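# Dispense one adhesive dot onto each gold pad

## Task

Deposit a single adhesive dot of roughly 110 microliters on every gold pad printed on the plate. Each dot must stay rounded rather than squashed and lie entirely within its own pad. Apart from at most a small smear, no paste may land anywhere else, including on neighbouring pads. The scrap strip beside the plate may be used for trial dots or to purge paste. Paste still leaking or dangling from the tip will drop straight down, even from a height. Finish with the tip raised well clear of the plate.

## Robot and tools

Robot: two arms in a scene frame whose origin sits at table-top height, midway between the nominal arm bases. +z is up, +x points out over the table, and left_arm is on the +y side. Image left and right do not match arm names. left_arm carries a parallel gripper. right_arm carries a paste dispensing head. Its tool point (end_effector_position) is the centre of the tip's opening, and the tool's +z axis points out of the tip. Only the tip can touch a flat surface while the tool is tilted 30 degrees or less. Reported positions and orientations may be off by up to a few centimetres. Cameras: cam_high (fixed overview), cam_left_wrist and cam_right_wrist.

Row layout: every motion command is a row of 18 numbers covering both arms, even when only one arm moves. Numbers 1-7 are left_arm x, y, z (metres) and qw, qx, qy, qz (w first). These form an absolute pose in the scene frame, not an offset. Numbers 8-10 are the left gripper's position, force_limit and speed, each from -1 to 1. Gripper position +1 is fully open (85 mm), the pads meet near -0.8, and -1 closes until blocked. Numbers 11-17 are right_arm x, y, z and qw, qx, qy, qz, again an absolute scene-frame pose. Number 18 is the plunger rate, from -1 to 1. +1 drives the plunger forward at 640 ul/s and -1 retracts it at the same rate. Values in between scale linearly, and anything within 0.01 of 0 holds it still. Example: 110 ul is about 0.17 s at +1, or longer at a smaller rate.

To hold an arm still, resend the exact pose it reported when it stopped, every call. To keep an orientation, repeat the same quaternion in every row rather than copying the drifting reported one. To leave the gripper unchanged, resend its last three numbers, because a 0 counts as a command.

execute_actions(actions, cameras): actions is a list of actions. Each action is a table of 1 to 15 rows. Each row lasts one 1/30 s step, and the last row repeats to fill 15 steps. A target more than 0.6 m from the current end effector position along any of that end effector's axes is refused. The plunger only runs during an action and counts as 0 between actions. An empty list returns the current state and images.

move(target, speed, blend, stop_force, zero, blocking, cameras): drives each end effector in a straight line to the given row, or through a list of up to 15 rows. It uses the same 18-number absolute layout. speed is in m/s, from 0.002 to 3.2, default 0.25. blend is a corner-rounding radius in metres. stop_force (4 to 120 N) ends an arm's path when its wrist sensor feels that much resistance. Omit stop_force when backing away from a contact. The plunger value in the first target runs until the move ends. The whole move stops after 10 s. Moves do not avoid obstacles, overshoot more at high speed, and should not pass close to an arm's own base. The result adds a move: line giving the outcome (done, off_target, moving, held, fault) and any limits (paced, held).

Other tools:
- wait(seconds 0-10) lets time pass while commands hold.
- stop brakes a running move.
- zoom_image(camera, region [x0,y0,x1,y1] px, at most 504x504) enlarges part of the latest image.
- zero_wrist_force(arm) re-zeroes that arm's force sensor.
- finished_scene(scene) ends the scene and cannot be undone.

Results: each arm reports end_effector_position (m), end_effector_quat_wxyz, velocities, a Hand target, joint positions and torques, and Wrist force/torque in the end effector's own axes. Joint velocities may read "within noise". The head reports left_ml (paste left, ml) and a status: ready, moving, empty, or fault. fault means a stall from a blocked tip and clears only after a pull-back. A Wrist force z clearly lower than its in-air value means the tip is resting on a surface. Gripper results give object_status (0 moving, 1 blocked opening, 2 blocked closing, 3 reached) and position_measured in counts (3 open, 230 closed).

Paste behaviour: the first push, or the first after a retraction, must build pressure before anything flows. Pressure persists after the plunger stops, so paste keeps oozing. A short retraction stops the flow. A longer one leaves a gap that later pushes must close first. Keep the tip about one dot-diameter or slightly less above the surface: lower squashes the dot, touching blocks flow, and higher produces a wandering thread. A tilted tip throws paste sideways. After dispensing, rise straight up so the thread breaks cleanly; a sideways exit drags a string. Leftover paste on the tip can drop on the next surface, so purge or test on the scrap strip and check with cam_right_wrist and zoom_image.

Avoid: pressing the tip hard into the plate, since arms are stiff and about 150 N causes a 10 s fault stop. Also avoid collisions between the arms, fast impacts, drops, and leaving an arm pushing toward an unreachable pose, which overheats motors (MOTOR HOT warning, then an over-temperature stop). Orientation commands are clipped to 32 degrees from the measured orientation per step. One action may fall short of its target, so keep commanding until it is reached.

Each tool is called after ">>>" as name(argument=value, ...), one argument or row to a line, values as JSON.

## Session

>>> execute_actions(
  actions=[],
)

Scene clock: 0.00 s.
left_arm: end_effector_position=(+0.6234, +0.5667, +0.2203) position_measured=3 object_status=3 end_effector_quat_wxyz=(+0.000, +0.025, +1.000, +0.000) | right_arm: end_effector_position=(+0.5368, -0.0976, +0.1976) left_ml=47.6 status=ready end_effector_quat_wxyz=(+0.000, +0.690, +0.723, +0.000)
Joint positions: left_arm=[-0.281 -1.556 2.144 -2.158 -1.571 -0.281] | right_arm=[0.546 -1.345 1.559 -1.785 -1.571 -1.024]
Joint velocities: within noise
Joint torques (N m): no reading
Wrist force (N): no reading
Wrist torque (N m): no reading
Wrist force, peak (N): no reading
Hand target: left_arm +0.6234, +0.5667, +0.2203; +0.000, +0.025, +1.000, +0.000 | right_arm +0.5368, -0.0976, +0.1976; +0.000, +0.690, +0.723, +0.000

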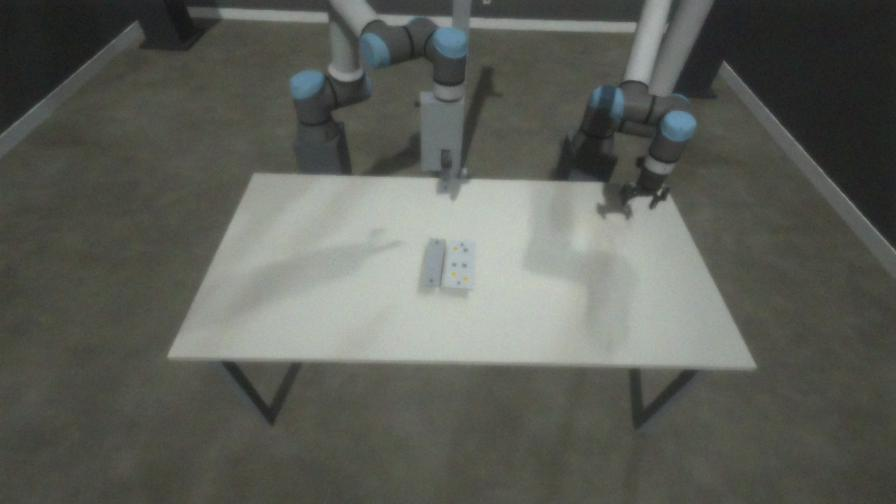

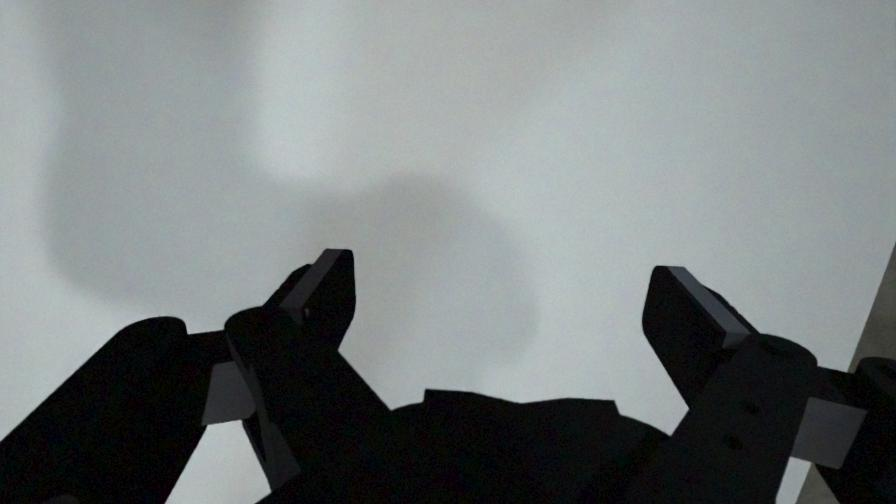

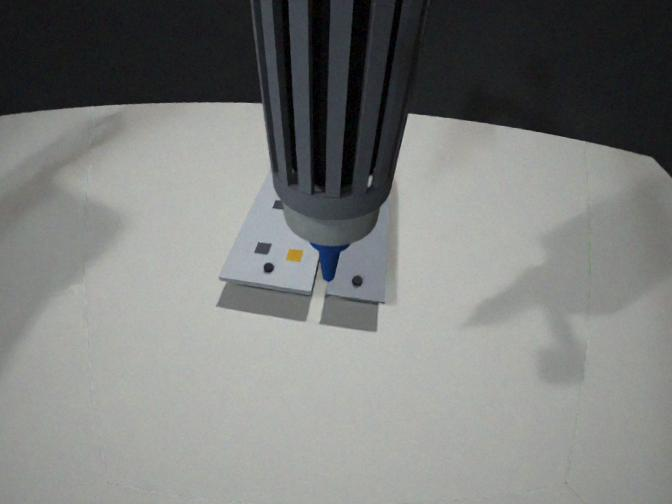

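>>> zoom_image(
  camera="cam_high",
  region=[400, 220, 500, 310],
)

>>> zoom_image(
  camera="cam_right_wrist",
  region=[200, 170, 420, 340],
)

Scaled by 5.040 from the camera's 896x504 image, which has a finer 1280x720 frame.

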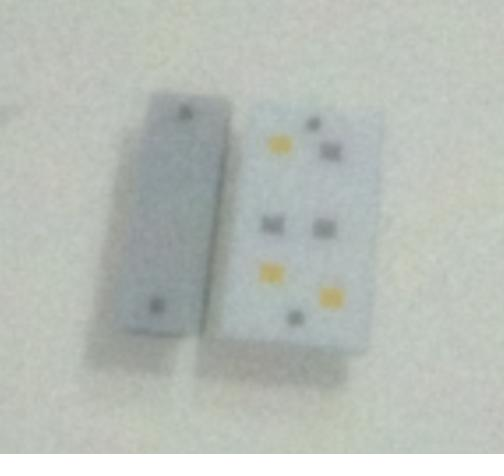

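Scaled by 2.291 from the camera's 672x504 image, which has a finer 960x720 frame.

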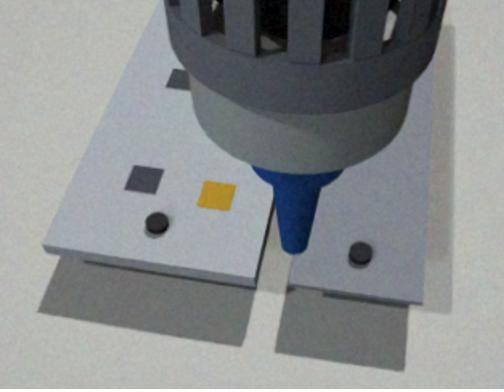

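>>> move(
  target=[0.6234, 0.5667, 0.2203, 0, 0.025, 1.0, 0, 1, 1, 1, 0.66, -0.20, 0.15, 0, 0.690, 0.723, 0, 0],
  speed=0.25,
  cameras=["cam_right_wrist"],
)

Scene clock: 40.83 s.
left_arm: end_effector_position=(+0.6234, +0.5667, +0.2203) position_measured=3 object_status=3 end_effector_quat_wxyz=(+0.000, +0.025, +1.000, +0.000) | right_arm: end_effector_position=(+0.6601, -0.2000, +0.1500) left_ml=47.6 status=ready end_effector_quat_wxyz=(+0.000, +0.690, +0.723, +0.000)
Joint positions: left_arm=[-0.28 -1.556 2.144 -2.158 -1.571 -0.281] | right_arm=[0.366 -1.282 1.564 -1.853 -1.571 -1.205]
Joint torques (N m): left_arm=[13.99 -33.78 -44.92 -3.28 -0.16 -2.54] | right_arm=[2.39 -84.75 -42.36 -1.32 2.45 3.25]
Wrist force (N): left_arm=[0.4 -0.1 0.1] | right_arm=[0.5 -0.2 0.6]
Wrist torque (N m): left_arm=[-0.01 -0.06 0.01] | right_arm=[-0.13 -0.16 0.04]
Wrist force, peak (N): left_arm=[0.9 -0.3 -0.3] | right_arm=[2.2 -2.0 -0.6]
Hand target: left_arm +0.6234, +0.5667, +0.2203; +0.000, +0.025, +1.000, +0.000 | right_arm +0.6600, -0.2000, +0.1500; +0.000, +0.690, +0.723, +0.000
Off the commanded pose: left_arm 0.000 m, 0 deg | right_arm 0.000 m, 0 deg.
move: done
camera_calibration:
cam_right_wrist: T_world_to_cam=[[0.0473826, -0.997884, 0.0445221, -0.242595], [-0.791147, -0.0647016, -0.608194, 0.607922], [0.609788, -0.0064057, -0.792539, -0.182269], [0, 0, 0, 1]] pos_world=[0.603596, -0.203916, 0.23608]
Images, in order (width x height): cam_right_wrist 672x504.

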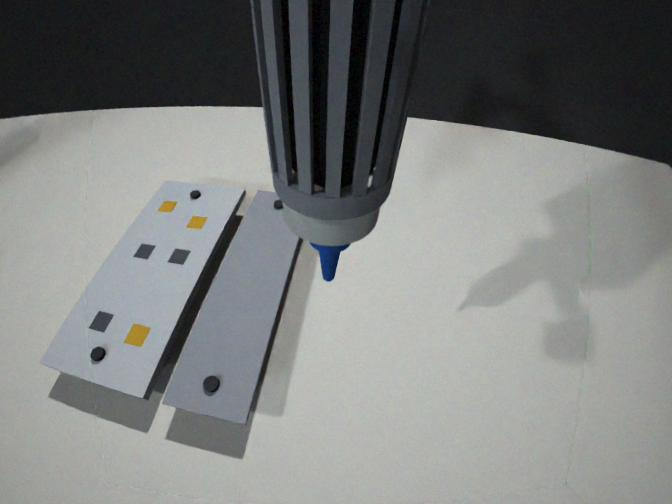

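>>> zoom_image(
  camera="cam_right_wrist",
  region=[30, 170, 350, 410],
)

>>> zoom_image(
  camera="cam_right_wrist",
  region=[300, 225, 360, 285],
)

Scaled by 1.575 from the camera's 672x504 image, which has a finer 960x720 frame.

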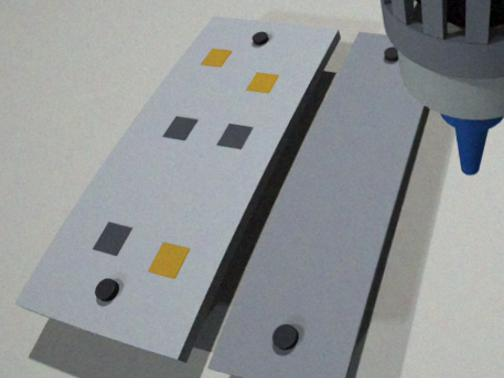

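Scaled by 8.400 from the camera's 672x504 image, which has a finer 960x720 frame.

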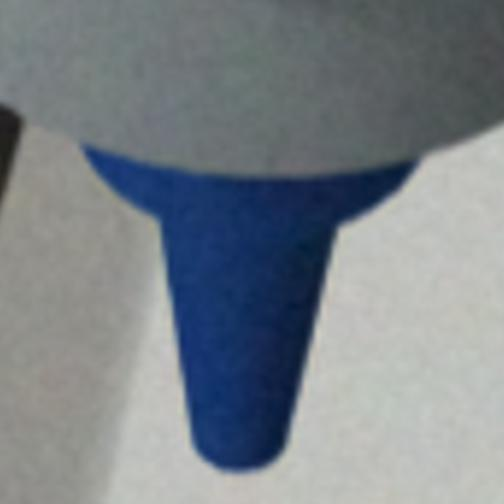

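>>> move(
  target=[0.6234, 0.5667, 0.2203, 0, 0.025, 1.0, 0, 1, 1, 1, 0.72, -0.122, 0.07, 0, 0.690, 0.723, 0, 0],
  speed=0.25,
  cameras=["cam_right_wrist"],
)

Scene clock: 68.97 s.
left_arm: end_effector_position=(+0.6234, +0.5667, +0.2203) position_measured=3 object_status=3 end_effector_quat_wxyz=(+0.000, +0.025, +1.000, +0.000) | right_arm: end_effector_position=(+0.7199, -0.1218, +0.0701) left_ml=47.6 status=ready end_effector_quat_wxyz=(+0.000, +0.690, +0.723, +0.000)
Joint positions: left_arm=[-0.28 -1.556 2.144 -2.158 -1.571 -0.281] | right_arm=[0.417 -1.092 1.441 -1.92 -1.571 -1.154]
Joint torques (N m): left_arm=[-0.2 -41.98 -36.09 -3.6 2.1 -0.07] | right_arm=[-16.99 -78.07 -46.46 -1.4 -2.35 -3.51]
Wrist force (N): left_arm=[0.6 -0.1 0.0] | right_arm=[0.2 -0.1 0.5]
Wrist torque (N m): left_arm=[-0.01 -0.10 0.00] | right_arm=[-0.06 -0.11 0.02]
Wrist force, peak (N): left_arm=[0.9 -0.4 -0.2] | right_arm=[2.2 1.1 2.6]
Hand target: left_arm +0.6234, +0.5667, +0.2203; +0.000, +0.025, +1.000, +0.000 | right_arm +0.7200, -0.1220, +0.0700; +0.000, +0.690, +0.723, +0.000
Off the commanded pose: left_arm 0.000 m, 0 deg | right_arm 0.000 m, 0 deg.
move: done
camera_calibration:
cam_right_wrist: T_world_to_cam=[[0.0474468, -0.997885, 0.0444398, -0.163967], [-0.791181, -0.0647019, -0.60815, 0.611725], [0.609739, -0.00630518, -0.792577, -0.281648], [0, 0, 0, 1]] pos_world=[0.663496, -0.125816, 0.15608]
Images, in order (width x height): cam_right_wrist 672x504.

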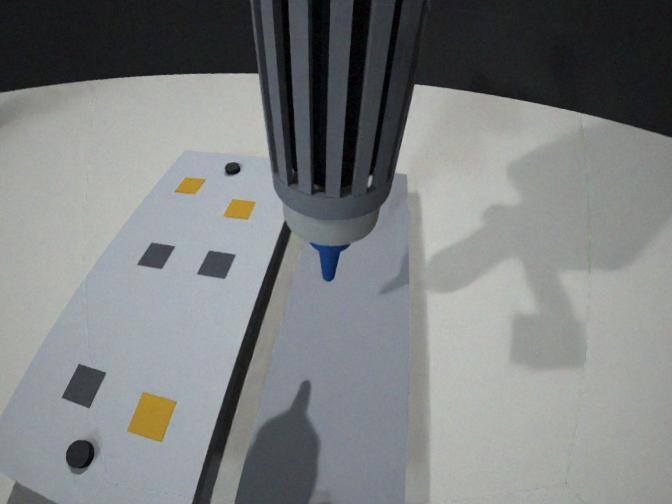

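>>> move(
  target=[0.6234, 0.5667, 0.2203, 0, 0.025, 1.0, 0, 1, 1, 1, 0.72, -0.122, 0.045, 0, 0.690, 0.723, 0, 0],
  speed=0.1,
)

>>> move(
  target=[0.6234, 0.5667, 0.2203, 0, 0.025, 1.0, 0, 1, 1, 1, 0.72, -0.122, 0.0, 0, 0.690, 0.723, 0, 0],
  speed=0.008,
  stop_force=4,
  cameras=["cam_right_wrist"],
)

Scene clock: 79.93 s.
left_arm: end_effector_position=(+0.6234, +0.5667, +0.2203) position_measured=3 object_status=3 end_effector_quat_wxyz=(+0.000, +0.025, +1.000, +0.000) | right_arm: end_effector_position=(+0.7200, -0.1220, +0.0447) left_ml=47.6 status=ready end_effector_quat_wxyz=(+0.000, +0.690, +0.723, +0.000) end_effector_velocity=(-0.002, +0.000, +0.001) end_effector_angular_velocity=(-0.003, +0.002, +0.003)
Joint positions: left_arm=[-0.28 -1.556 2.144 -2.158 -1.571 -0.281] | right_arm=[0.417 -1.077 1.465 -1.959 -1.571 -1.154]
Joint velocities: left_arm=[within noise] | right_arm=[0.002 -0.001 -0.001 0.006 -0.001 -0.001]
Joint torques (N m): left_arm=[-0.62 -45.99 -37.58 -3.51 1.82 -0.3] | right_arm=[-11.1 -103.49 -56.23 -1.19 -0.68 -3.05]
Wrist force (N): left_arm=[0.2 -0.1 -0.2] | right_arm=[0.0 -0.1 0.4]
Wrist torque (N m): left_arm=[0.00 -0.03 0.00] | right_arm=[-0.04 0.00 0.02]
Wrist force, peak (N): left_arm=[0.7 -0.4 -0.6] | right_arm=[0.4 -0.1 1.3]
Hand target: left_arm +0.6234, +0.5667, +0.2203; +0.000, +0.025, +1.000, +0.000 | right_arm +0.7200, -0.1220, +0.0450; +0.000, +0.690, +0.723, +0.000
Off the commanded pose: left_arm 0.000 m, 0 deg | right_arm 0.000 m, 0 deg.
move: done
camera_calibration:
cam_left_wrist: T_world_to_cam=[[0.0132392, 0.998031, -0.0613164, -0.544111], [0.923767, 0.0112635, 0.38279, -0.650004], [0.382727, -0.0617099, -0.921798, 0.128368], [0, 0, 0, 1]] pos_world=[0.558525, 0.558282, 0.333781]
cam_right_wrist: T_world_to_cam=[[0.047336, -0.997883, 0.0445889, -0.162888], [-0.791322, -0.0647035, -0.607966, 0.596402], [0.609565, -0.00650548, -0.79271, -0.301592], [0, 0, 0, 1]] pos_world=[0.663496, -0.125916, 0.13078]

Scene clock: 82.77 s.
left_arm: end_effector_position=(+0.6234, +0.5667, +0.2203) position_measured=3 object_status=3 end_effector_quat_wxyz=(+0.000, +0.025, +1.000, +0.000) | right_arm: end_effector_position=(+0.7200, -0.1220, +0.0312) left_ml=47.6 status=ready end_effector_quat_wxyz=(+0.000, +0.690, +0.723, +0.000)
Joint positions: left_arm=[-0.28 -1.556 2.144 -2.158 -1.571 -0.281] | right_arm=[0.417 -1.068 1.477 -1.98 -1.571 -1.154]
Joint torques (N m): left_arm=[-3.83 -45.11 -37.17 -3.61 1.79 -0.27] | right_arm=[-11.32 -92.19 -48.04 0.01 -0.63 -2.95]
Wrist force (N): left_arm=[0.6 0.2 -0.6] | right_arm=[1.1 1.7 -4.8]
Wrist torque (N m): left_arm=[0.04 -0.10 0.00] | right_arm=[-0.06 -0.10 0.01]
Wrist force, peak (N): left_arm=[0.7 -0.4 -0.5] | right_arm=[-1.5 -4.3 -17.7]
Hand target: left_arm +0.6234, +0.5667, +0.2203; +0.000, +0.025, +1.000, +0.000 | right_arm +0.7200, -0.1220, +0.0312; +0.000, +0.690, +0.723, +0.000
Off the commanded pose: left_arm 0.000 m, 0 deg | right_arm 0.031 m, 0 deg.
move: contact (right_arm)
camera_calibration:
cam_right_wrist: T_world_to_cam=[[0.047392, -0.997884, 0.0445177, -0.162311], [-0.791232, -0.0647055, -0.608083, 0.588087], [0.609676, -0.00640561, -0.792625, -0.312445], [0, 0, 0, 1]] pos_world=[0.663496, -0.125916, 0.11718]
Images, in order (width x height): cam_right_wrist 672x504.

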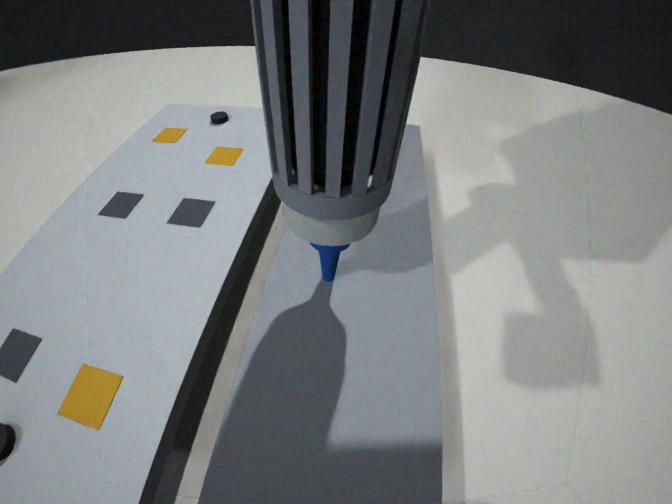

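>>> move(
  target=[0.6234, 0.5667, 0.2203, 0, 0.025, 1.0, 0, 1, 1, 1, 0.72, -0.122, 0.0342, 0, 0.690, 0.723, 0, 0],
  speed=0.05,
  cameras=["cam_right_wrist"],
)

>>> zoom_image(
  camera="cam_right_wrist",
  region=[298, 230, 368, 300],
)

Scene clock: 108.73 s.
left_arm: end_effector_position=(+0.6234, +0.5667, +0.2203) position_measured=3 object_status=3 end_effector_quat_wxyz=(+0.000, +0.025, +1.000, +0.000) | right_arm: end_effector_position=(+0.7200, -0.1220, +0.0342) left_ml=47.6 status=ready end_effector_quat_wxyz=(+0.000, +0.690, +0.723, +0.000)
Joint positions: left_arm=[-0.28 -1.556 2.144 -2.158 -1.571 -0.281] | right_arm=[0.417 -1.07 1.475 -1.975 -1.571 -1.154]
Joint torques (N m): left_arm=[0.43 -48.22 -41.68 -4 1.71 -0.32] | right_arm=[-7.9 -97.7 -51.34 -3.09 0.07 -1.72]
Wrist force (N): left_arm=[0.2 0.1 -0.5] | right_arm=[0.3 -0.3 0.6]
Wrist torque (N m): left_arm=[0.02 -0.03 0.00] | right_arm=[-0.10 -0.14 0.01]
Wrist force, peak (N): left_arm=[0.6 0.1 -0.9] | right_arm=[1.2 1.7 -5.5]
Hand target: left_arm +0.6234, +0.5667, +0.2203; +0.000, +0.025, +1.000, +0.000 | right_arm +0.7200, -0.1220, +0.0342; +0.000, +0.690, +0.723, +0.000
Off the commanded pose: left_arm 0.000 m, 0 deg | right_arm 0.000 m, 0 deg.
move: done
camera_calibration:
cam_right_wrist: T_world_to_cam=[[0.0473306, -0.997883, 0.0445964, -0.162417], [-0.791236, -0.0647047, -0.608077, 0.589975], [0.609676, -0.00650561, -0.792624, -0.31], [0, 0, 0, 1]] pos_world=[0.663496, -0.125916, 0.12028]
Images, in order (width x height): cam_right_wrist 672x504.

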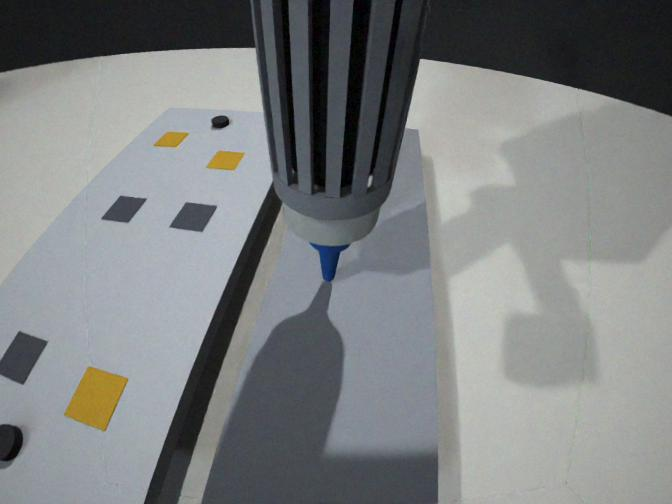

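Scaled by 7.200 from the camera's 672x504 image, which has a finer 960x720 frame.

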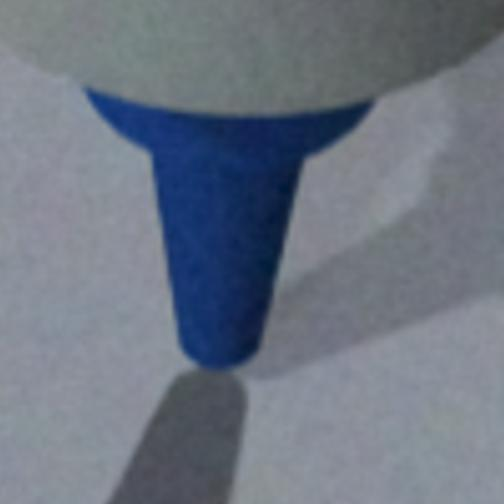

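>>> execute_actions(
  actions=[
    [[0.6234, 0.5667, 0.2203, 0, 0.025, 1.0, 0, 1, 1, 1, 0.72, -0.122, 0.0342, 0, 0.690, 0.723, 0, 0.344]],
  ],
  cameras=["cam_right_wrist"],
)

>>> zoom_image(
  camera="cam_right_wrist",
  region=[298, 230, 368, 300],
)

>>> wait(
  seconds=2,
  cameras=["cam_right_wrist"],
)

>>> zoom_image(
  camera="cam_right_wrist",
  region=[298, 230, 368, 300],
)

Scene clock: 118.00 s.
left_arm: end_effector_position=(+0.6234, +0.5667, +0.2203) position_measured=3 object_status=3 end_effector_quat_wxyz=(+0.000, +0.025, +1.000, +0.000) | right_arm: end_effector_position=(+0.7200, -0.1220, +0.0342) left_ml=47.5 status=ready end_effector_quat_wxyz=(+0.000, +0.690, +0.723, +0.000)
Joint positions: left_arm=[-0.28 -1.556 2.144 -2.158 -1.571 -0.281] | right_arm=[0.417 -1.07 1.475 -1.976 -1.571 -1.154]
Joint torques (N m): left_arm=[0.26 -48.54 -43.42 -3.94 1.46 -0.44] | right_arm=[-7.85 -74.2 -51.93 -4.95 1.36 -1.8]
Wrist force (N): left_arm=[0.7 -0.1 -0.3] | right_arm=[0.3 -0.3 0.5]
Wrist torque (N m): left_arm=[-0.02 -0.11 0.00] | right_arm=[-0.12 -0.14 0.01]
Wrist force, peak (N): left_arm=[0.7 -0.2 -0.6] | right_arm=[0.8 -0.2 0.7]
Hand target: left_arm +0.6234, +0.5667, +0.2203; +0.000, +0.025, +1.000, +0.000 | right_arm +0.7200, -0.1220, +0.0342; +0.000, +0.690, +0.723, +0.000
Off the commanded pose: left_arm 0.000 m, 0 deg | right_arm 0.000 m, 0 deg.
camera_calibration:
cam_right_wrist: T_world_to_cam=[[0.0473306, -0.997883, 0.0445964, -0.162413], [-0.791236, -0.0647047, -0.608077, 0.589914], [0.609676, -0.00650561, -0.792624, -0.310079], [0, 0, 0, 1]] pos_world=[0.663496, -0.125916, 0.12018]
Images, in order (width x height): cam_right_wrist 672x504.

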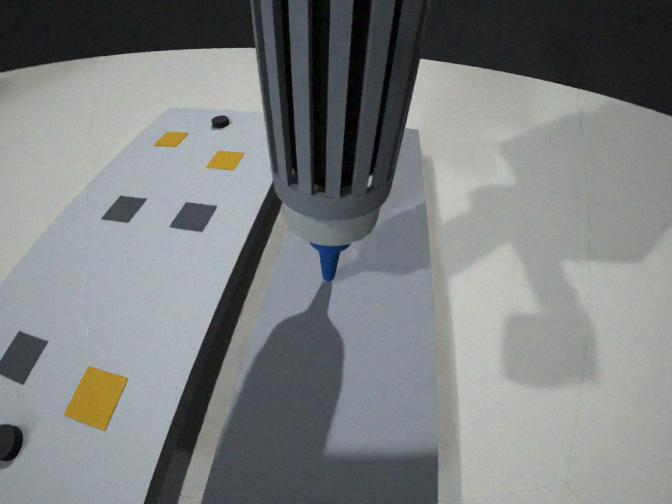

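Scaled by 7.200 from the camera's 672x504 image, which has a finer 960x720 frame.

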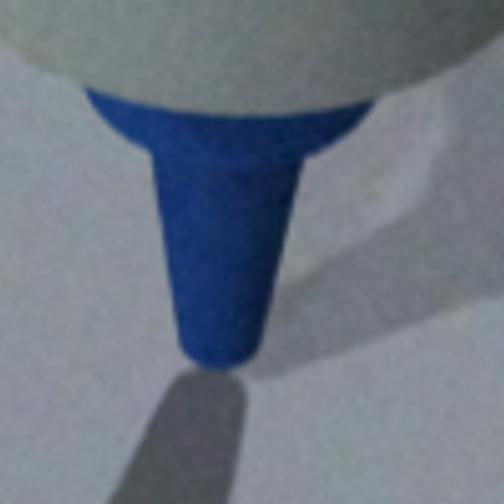

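Scene clock: 120.00 s.
left_arm: end_effector_position=(+0.6234, +0.5667, +0.2203) position_measured=3 object_status=3 end_effector_quat_wxyz=(+0.000, +0.025, +1.000, +0.000) | right_arm: end_effector_position=(+0.7200, -0.1220, +0.0342) left_ml=47.5 status=ready end_effector_quat_wxyz=(+0.000, +0.690, +0.723, +0.000)
Joint positions: left_arm=[-0.28 -1.556 2.144 -2.158 -1.571 -0.281] | right_arm=[0.417 -1.07 1.475 -1.976 -1.571 -1.154]
Joint torques (N m): left_arm=[-2.16 -49.11 -42.18 -3.96 1.76 -0.51] | right_arm=[-6.17 -74.4 -54.19 -5.16 1.78 -2.21]
Wrist force (N): left_arm=[0.4 -0.1 -0.5] | right_arm=[0.6 -0.1 0.4]
Wrist torque (N m): left_arm=[-0.02 -0.06 0.00] | right_arm=[-0.02 -0.24 0.02]
Wrist force, peak (N): left_arm=[0.7 -0.3 -0.6] | right_arm=[0.5 -0.5 0.7]
Hand target: left_arm +0.6234, +0.5667, +0.2203; +0.000, +0.025, +1.000, +0.000 | right_arm +0.7200, -0.1220, +0.0342; +0.000, +0.690, +0.723, +0.000
Off the commanded pose: left_arm 0.000 m, 0 deg | right_arm 0.000 m, 0 deg.
wait: 2.00 s; at rest by 0.17 s
camera_calibration:
cam_right_wrist: T_world_to_cam=[[0.047392, -0.997884, 0.0445177, -0.162444], [-0.791232, -0.0647055, -0.608083, 0.589912], [0.609676, -0.00640561, -0.792625, -0.310067], [0, 0, 0, 1]] pos_world=[0.663496, -0.125916, 0.12018]
Images, in order (width x height): cam_right_wrist 672x504.

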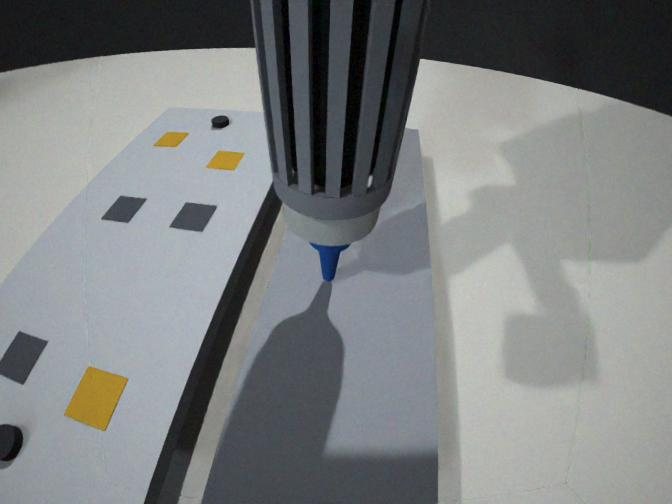

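Scaled by 7.200 from the camera's 672x504 image, which has a finer 960x720 frame.

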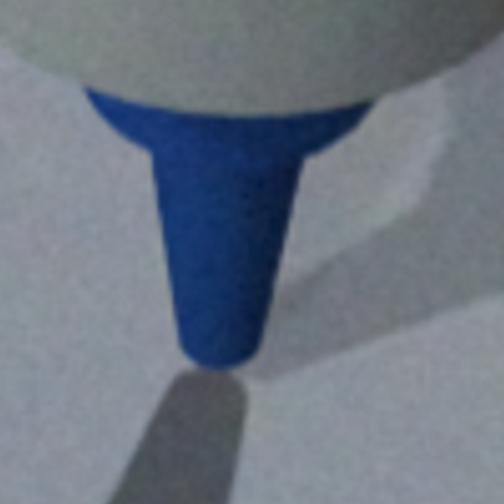

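>>> execute_actions(
  actions=[
    [[0.6234, 0.5667, 0.2203, 0, 0.025, 1.0, 0, 1, 1, 1, 0.72, -0.122, 0.0342, 0, 0.690, 0.723, 0, 0.344]],
  ],
  cameras=["cam_right_wrist"],
)

>>> zoom_image(
  camera="cam_right_wrist",
  region=[298, 230, 368, 300],
)

>>> wait(
  seconds=2,
  cameras=["cam_right_wrist"],
)

>>> zoom_image(
  camera="cam_right_wrist",
  region=[298, 230, 368, 300],
)

Scene clock: 129.50 s.
left_arm: end_effector_position=(+0.6234, +0.5667, +0.2203) position_measured=3 object_status=3 end_effector_quat_wxyz=(+0.000, +0.025, +1.000, +0.000) | right_arm: end_effector_position=(+0.7200, -0.1220, +0.0342) left_ml=47.4 status=ready end_effector_quat_wxyz=(+0.000, +0.690, +0.723, +0.000)
Joint positions: left_arm=[-0.28 -1.556 2.144 -2.158 -1.571 -0.281] | right_arm=[0.417 -1.07 1.475 -1.976 -1.571 -1.154]
Joint torques (N m): left_arm=[-0.63 -47.88 -44.39 -4.11 1.86 -0.62] | right_arm=[-6.68 -76.38 -51.84 -4.46 2.29 -1.72]
Wrist force (N): left_arm=[0.6 0.1 -0.5] | right_arm=[0.4 -0.5 0.4]
Wrist torque (N m): left_arm=[0.03 -0.09 0.00] | right_arm=[-0.18 -0.16 0.02]
Wrist force, peak (N): left_arm=[0.5 0.1 -0.9] | right_arm=[0.7 -0.2 0.7]
Hand target: left_arm +0.6234, +0.5667, +0.2203; +0.000, +0.025, +1.000, +0.000 | right_arm +0.7200, -0.1220, +0.0342; +0.000, +0.690, +0.723, +0.000
Off the commanded pose: left_arm 0.000 m, 0 deg | right_arm 0.000 m, 0 deg.
camera_calibration:
cam_right_wrist: T_world_to_cam=[[0.047392, -0.997884, 0.0445177, -0.162444], [-0.791232, -0.0647055, -0.608083, 0.589912], [0.609676, -0.00640561, -0.792625, -0.310067], [0, 0, 0, 1]] pos_world=[0.663496, -0.125916, 0.12018]
Images, in order (width x height): cam_right_wrist 672x504.

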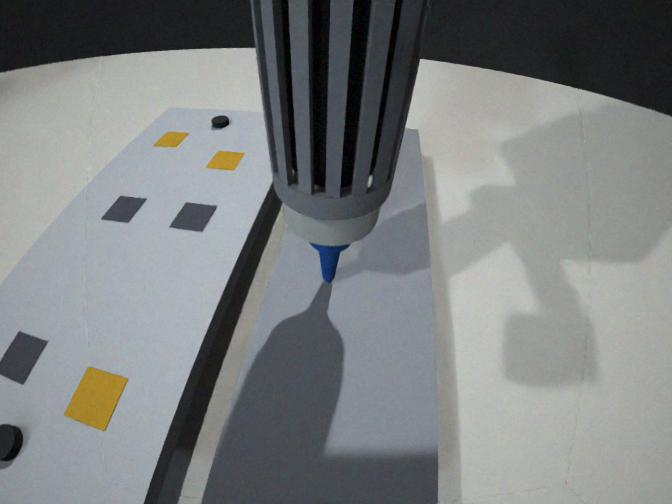

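Scaled by 7.200 from the camera's 672x504 image, which has a finer 960x720 frame.

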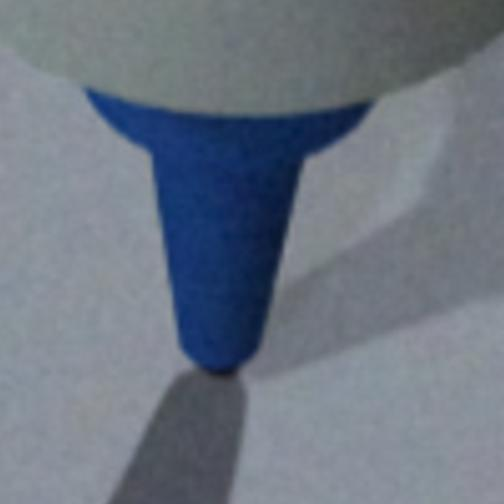

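Scene clock: 131.50 s.
left_arm: end_effector_position=(+0.6234, +0.5667, +0.2203) position_measured=3 object_status=3 end_effector_quat_wxyz=(+0.000, +0.025, +1.000, +0.000) | right_arm: end_effector_position=(+0.7200, -0.1220, +0.0342) left_ml=47.4 status=ready end_effector_quat_wxyz=(+0.000, +0.690, +0.723, +0.000)
Joint positions: left_arm=[-0.28 -1.556 2.144 -2.158 -1.571 -0.281] | right_arm=[0.417 -1.07 1.475 -1.976 -1.571 -1.154]
Joint torques (N m): left_arm=[-1.5 -49.46 -44.64 -3.99 1.63 -1] | right_arm=[-3.4 -76.86 -51.31 -4.11 2.36 -2]
Wrist force (N): left_arm=[0.2 -0.1 -0.6] | right_arm=[0.2 -0.3 0.3]
Wrist torque (N m): left_arm=[-0.01 -0.03 0.00] | right_arm=[-0.09 -0.09 0.02]
Wrist force, peak (N): left_arm=[0.8 0.1 -0.7] | right_arm=[0.4 0.1 0.8]
Hand target: left_arm +0.6234, +0.5667, +0.2203; +0.000, +0.025, +1.000, +0.000 | right_arm +0.7200, -0.1220, +0.0342; +0.000, +0.690, +0.723, +0.000
Off the commanded pose: left_arm 0.000 m, 0 deg | right_arm 0.000 m, 0 deg.
wait: 2.00 s; at rest by 0.17 s
camera_calibration:
cam_right_wrist: T_world_to_cam=[[0.047392, -0.997884, 0.0445177, -0.162444], [-0.791232, -0.0647055, -0.608083, 0.589912], [0.609676, -0.00640561, -0.792625, -0.310067], [0, 0, 0, 1]] pos_world=[0.663496, -0.125916, 0.12018]
Images, in order (width x height): cam_right_wrist 672x504.

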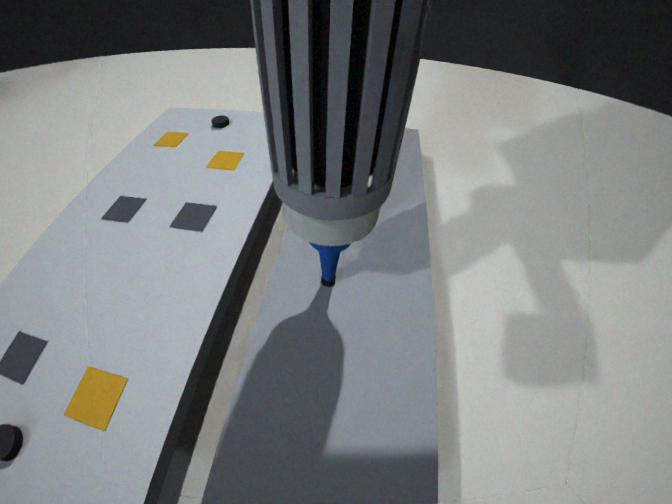

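Scaled by 7.200 from the camera's 672x504 image, which has a finer 960x720 frame.

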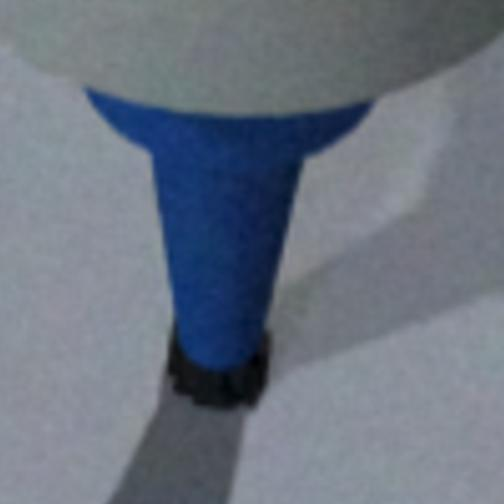

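>>> wait(
  seconds=1,
  cameras=["cam_right_wrist"],
)

>>> zoom_image(
  camera="cam_right_wrist",
  region=[298, 230, 368, 300],
)

>>> wait(
  seconds=2,
  cameras=["cam_right_wrist"],
)

>>> zoom_image(
  camera="cam_right_wrist",
  region=[298, 230, 368, 300],
)

Scene clock: 139.57 s.
left_arm: end_effector_position=(+0.6234, +0.5667, +0.2203) position_measured=3 object_status=3 end_effector_quat_wxyz=(+0.000, +0.025, +1.000, +0.000) | right_arm: end_effector_position=(+0.7200, -0.1220, +0.0342) left_ml=47.4 status=ready end_effector_quat_wxyz=(+0.000, +0.690, +0.723, +0.000)
Joint positions: left_arm=[-0.28 -1.556 2.144 -2.158 -1.571 -0.281] | right_arm=[0.417 -1.07 1.475 -1.976 -1.571 -1.154]
Joint torques (N m): left_arm=[-2.27 -48.37 -43.38 -4.04 1.8 -0.68] | right_arm=[-2.93 -77.22 -49.27 -3.65 2.05 -1.93]
Wrist force (N): left_arm=[0.1 0.3 -0.4] | right_arm=[0.5 -0.2 0.6]
Wrist torque (N m): left_arm=[0.05 -0.02 0.00] | right_arm=[-0.05 -0.22 0.02]
Wrist force, peak (N): left_arm=[0.6 -0.1 -0.8] | right_arm=[0.5 -0.6 0.8]
Hand target: left_arm +0.6234, +0.5667, +0.2203; +0.000, +0.025, +1.000, +0.000 | right_arm +0.7200, -0.1220, +0.0342; +0.000, +0.690, +0.723, +0.000
Off the commanded pose: left_arm 0.000 m, 0 deg | right_arm 0.000 m, 0 deg.
wait: 1.00 s; at rest from the start
camera_calibration:
cam_right_wrist: T_world_to_cam=[[0.047392, -0.997884, 0.0445177, -0.162444], [-0.791232, -0.0647055, -0.608083, 0.589912], [0.609676, -0.00640561, -0.792625, -0.310067], [0, 0, 0, 1]] pos_world=[0.663496, -0.125916, 0.12018]
Images, in order (width x height): cam_right_wrist 672x504.

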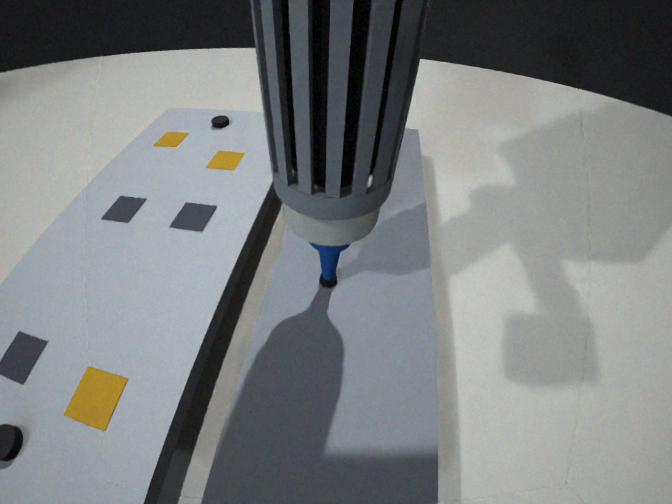

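Scaled by 7.200 from the camera's 672x504 image, which has a finer 960x720 frame.

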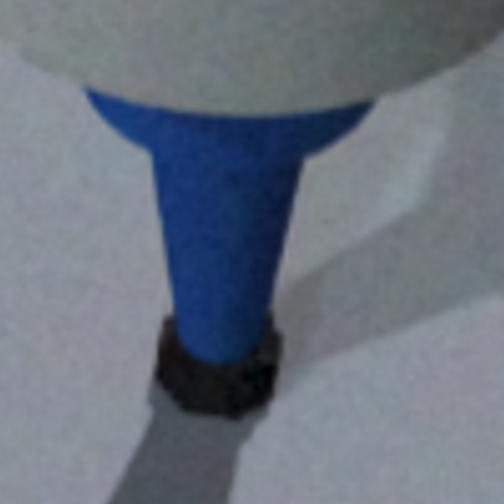

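Scene clock: 141.57 s.
left_arm: end_effector_position=(+0.6234, +0.5667, +0.2203) position_measured=3 object_status=3 end_effector_quat_wxyz=(+0.000, +0.025, +1.000, +0.000) | right_arm: end_effector_position=(+0.7200, -0.1220, +0.0342) left_ml=47.4 status=ready end_effector_quat_wxyz=(+0.000, +0.690, +0.723, +0.000)
Joint positions: left_arm=[-0.28 -1.556 2.144 -2.158 -1.571 -0.281] | right_arm=[0.417 -1.07 1.475 -1.976 -1.571 -1.154]
Joint torques (N m): left_arm=[-2.12 -49.41 -43 -4.06 1.76 -1.08] | right_arm=[0.85 -78.26 -49 -3.69 1.97 -1.85]
Wrist force (N): left_arm=[0.2 0.0 -0.2] | right_arm=[0.3 -0.1 0.4]
Wrist torque (N m): left_arm=[0.00 -0.02 0.01] | right_arm=[-0.04 -0.13 0.02]
Wrist force, peak (N): left_arm=[0.4 0.4 -0.8] | right_arm=[0.5 -0.3 0.9]
Hand target: left_arm +0.6234, +0.5667, +0.2203; +0.000, +0.025, +1.000, +0.000 | right_arm +0.7200, -0.1220, +0.0342; +0.000, +0.690, +0.723, +0.000
Off the commanded pose: left_arm 0.000 m, 0 deg | right_arm 0.000 m, 0 deg.
wait: 2.00 s; at rest by 0.17 s
camera_calibration:
cam_right_wrist: T_world_to_cam=[[0.047392, -0.997884, 0.0445177, -0.162444], [-0.791232, -0.0647055, -0.608083, 0.589912], [0.609676, -0.00640561, -0.792625, -0.310067], [0, 0, 0, 1]] pos_world=[0.663496, -0.125916, 0.12018]
Images, in order (width x height): cam_right_wrist 672x504.

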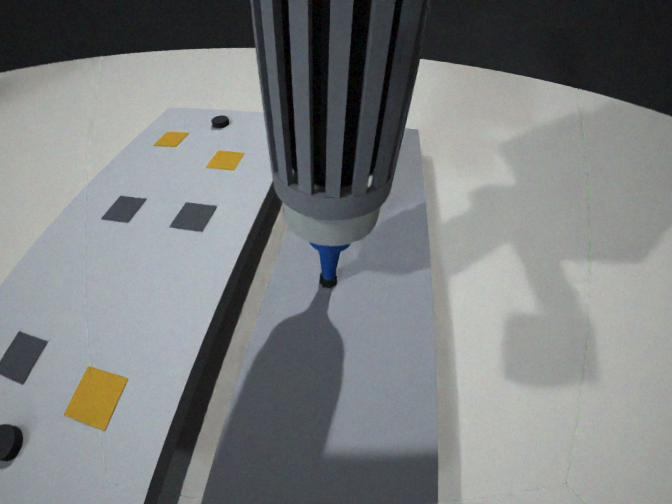

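Scaled by 7.200 from the camera's 672x504 image, which has a finer 960x720 frame.

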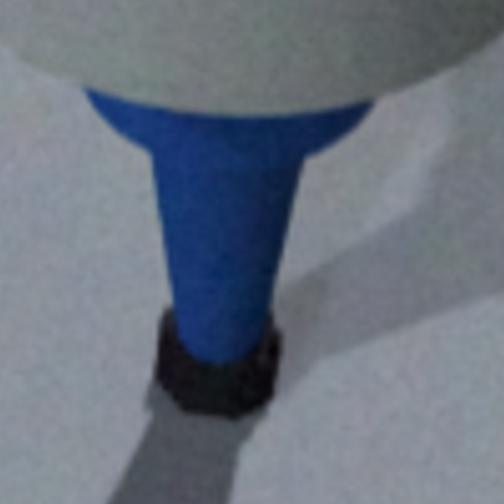

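>>> move(
  target=[0.6234, 0.5667, 0.2203, 0, 0.025, 1.0, 0, 1, 1, 1, 0.72, -0.122, 0.06, 0, 0.690, 0.723, 0, 0],
  speed=0.1,
  cameras=["cam_right_wrist"],
)

>>> zoom_image(
  camera="cam_right_wrist",
  region=[290, 240, 370, 340],
)

Scene clock: 150.50 s.
left_arm: end_effector_position=(+0.6234, +0.5667, +0.2203) position_measured=3 object_status=3 end_effector_quat_wxyz=(+0.000, +0.025, +1.000, +0.000) | right_arm: end_effector_position=(+0.7200, -0.1220, +0.0603) left_ml=47.4 status=ready end_effector_quat_wxyz=(+0.000, +0.690, +0.723, +0.000) end_effector_velocity=(+0.000, +0.001, -0.001) end_effector_angular_velocity=(+0.002, -0.001, -0.001)
Joint positions: left_arm=[-0.28 -1.556 2.144 -2.158 -1.571 -0.281] | right_arm=[0.417 -1.086 1.45 -1.935 -1.571 -1.154]
Joint velocities: left_arm=[within noise] | right_arm=[0 0 0.003 -0.005 0.002 0]
Joint torques (N m): left_arm=[-1.81 -47.75 -43.08 -4.28 1.46 -0.83] | right_arm=[2.22 -69.13 -40.21 -6.65 2.29 -2.32]
Wrist force (N): left_arm=[0.4 -0.3 -0.3] | right_arm=[0.1 -0.2 0.5]
Wrist torque (N m): left_arm=[-0.05 -0.06 0.00] | right_arm=[-0.09 -0.07 0.03]
Wrist force, peak (N): left_arm=[0.5 -0.2 -1.0] | right_arm=[0.3 -0.3 1.7]
Hand target: left_arm +0.6234, +0.5667, +0.2203; +0.000, +0.025, +1.000, +0.000 | right_arm +0.7200, -0.1220, +0.0600; +0.000, +0.690, +0.723, +0.000
Off the commanded pose: left_arm 0.000 m, 0 deg | right_arm 0.000 m, 0 deg.
move: done
camera_calibration:
cam_right_wrist: T_world_to_cam=[[0.0473788, -0.997884, 0.0445191, -0.163602], [-0.791147, -0.0646967, -0.608194, 0.605823], [0.609788, -0.00640567, -0.792539, -0.289527], [0, 0, 0, 1]] pos_world=[0.663596, -0.125916, 0.14628]
Images, in order (width x height): cam_right_wrist 672x504.

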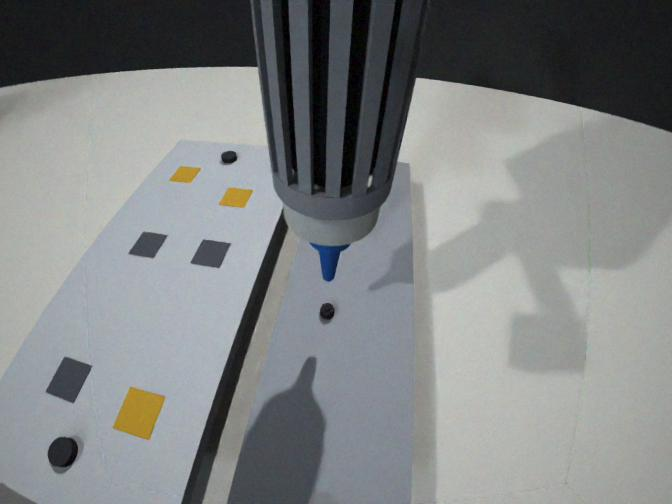

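Scaled by 5.040 from the camera's 672x504 image, which has a finer 960x720 frame.

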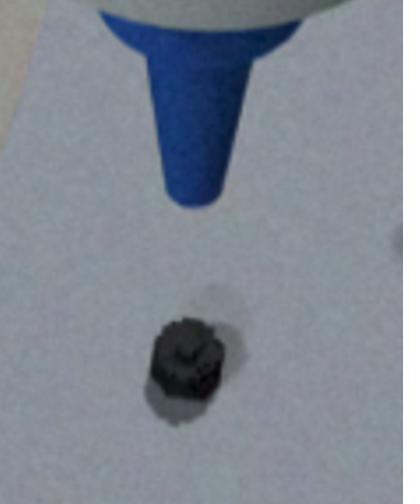

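>>> move(
  target=[
    [0.6234, 0.5667, 0.2203, 0, 0.025, 1.0, 0, 1, 1, 1, 0.745, -0.124, 0.060, 0, 0.690, 0.723, 0, 0],
    [0.6234, 0.5667, 0.2203, 0, 0.025, 1.0, 0, 1, 1, 1, 0.745, -0.124, 0.037, 0, 0.690, 0.723, 0, 0],
  ],
  speed=0.1,
  cameras=["cam_right_wrist"],
)

>>> zoom_image(
  camera="cam_right_wrist",
  region=[290, 240, 370, 320],
)

>>> move(
  target=[0.6234, 0.5667, 0.2203, 0, 0.025, 1.0, 0, 1, 1, 1, 0.745, -0.124, 0.02, 0, 0.690, 0.723, 0, 0],
  speed=0.005,
  stop_force=4,
)

Scene clock: 177.70 s.
left_arm: end_effector_position=(+0.6234, +0.5667, +0.2203) position_measured=3 object_status=3 end_effector_quat_wxyz=(+0.000, +0.025, +1.000, +0.000) | right_arm: end_effector_position=(+0.7450, -0.1241, +0.0368) left_ml=47.4 status=ready end_effector_quat_wxyz=(+0.000, +0.690, +0.723, +0.000) end_effector_velocity=(-0.001, +0.001, +0.002) end_effector_angular_velocity=(-0.001, +0.001, +0.003)
Joint positions: left_arm=[-0.28 -1.556 2.144 -2.158 -1.571 -0.281] | right_arm=[0.403 -1.042 1.426 -1.955 -1.571 -1.168]
Joint velocities: left_arm=[within noise] | right_arm=[0.002 0 -0.004 0.005 0 -0.001]
Joint torques (N m): left_arm=[-1.35 -50.53 -41.38 -4.63 1.42 -1.06] | right_arm=[20.06 -104.35 -55.32 -0.87 -1.82 3.91]
Wrist force (N): left_arm=[0.3 -0.3 -0.4] | right_arm=[0.5 0.1 0.4]
Wrist torque (N m): left_arm=[-0.04 -0.05 0.01] | right_arm=[0.01 -0.17 0.02]
Wrist force, peak (N): left_arm=[0.4 -0.1 -1.1] | right_arm=[0.4 0.0 2.2]
Hand target: left_arm +0.6234, +0.5667, +0.2203; +0.000, +0.025, +1.000, +0.000 | right_arm +0.7450, -0.1240, +0.0370; +0.000, +0.690, +0.723, +0.000
Off the commanded pose: left_arm 0.000 m, 0 deg | right_arm 0.000 m, 0 deg.
move: done
camera_calibration:
cam_right_wrist: T_world_to_cam=[[0.047336, -0.997883, 0.0445889, -0.16582], [-0.791322, -0.0647035, -0.607966, 0.611325], [0.609565, -0.00650548, -0.79271, -0.323169], [0, 0, 0, 1]] pos_world=[0.688596, -0.128016, 0.12288]
Images, in order (width x height): cam_right_wrist 672x504.

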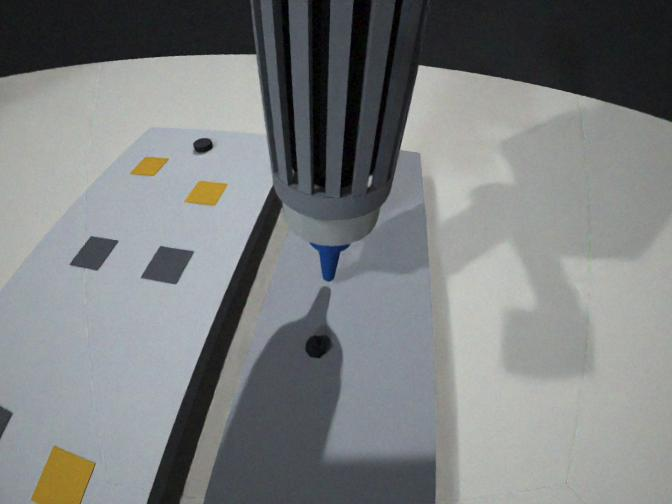

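Scaled by 6.300 from the camera's 672x504 image, which has a finer 960x720 frame.

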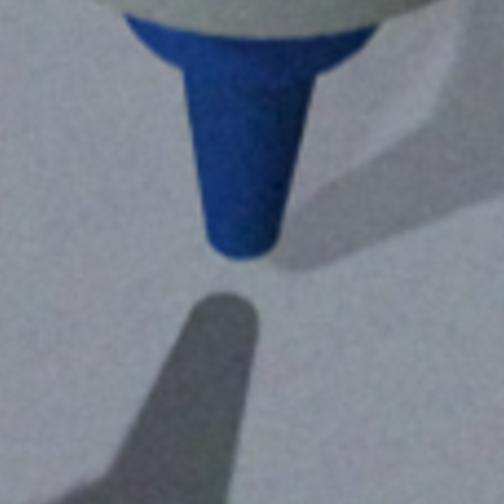

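Scene clock: 180.00 s.
left_arm: end_effector_position=(+0.6234, +0.5667, +0.2203) position_measured=3 object_status=3 end_effector_quat_wxyz=(+0.000, +0.025, +1.000, +0.000) | right_arm: end_effector_position=(+0.7450, -0.1240, +0.0313) left_ml=47.4 status=ready end_effector_quat_wxyz=(+0.000, +0.690, +0.723, +0.000)
Joint positions: left_arm=[-0.28 -1.556 2.144 -2.158 -1.571 -0.281] | right_arm=[0.404 -1.039 1.432 -1.963 -1.571 -1.167]
Joint torques (N m): left_arm=[0.24 -48.14 -40.74 -4.44 1.6 -1.04] | right_arm=[15.63 -97.25 -49.41 -0.43 -1.12 4.01]
Wrist force (N): left_arm=[0.4 0.1 -0.5] | right_arm=[1.1 0.9 -4.2]
Wrist torque (N m): left_arm=[0.02 -0.06 0.00] | right_arm=[-0.13 -0.08 0.02]
Wrist force, peak (N): left_arm=[0.8 -0.1 -0.6] | right_arm=[-0.9 -2.9 -12.2]
Hand target: left_arm +0.6234, +0.5667, +0.2203; +0.000, +0.025, +1.000, +0.000 | right_arm +0.7450, -0.1240, +0.0313; +0.000, +0.690, +0.723, +0.000
Off the commanded pose: left_arm 0.000 m, 0 deg | right_arm 0.011 m, 0 deg.
move: contact (right_arm)
camera_calibration:
cam_left_wrist: T_world_to_cam=[[0.0132392, 0.998031, -0.0613164, -0.544111], [0.923767, 0.0112635, 0.38279, -0.650004], [0.382727, -0.0617099, -0.921798, 0.128368], [0, 0, 0, 1]] pos_world=[0.558525, 0.558282, 0.333781]
cam_right_wrist: T_world_to_cam=[[0.047392, -0.997884, 0.0445177, -0.165496], [-0.791232, -0.0647055, -0.608083, 0.6078], [0.609676, -0.00640561, -0.792625, -0.32762], [0, 0, 0, 1]] pos_world=[0.688496, -0.127916, 0.11728]


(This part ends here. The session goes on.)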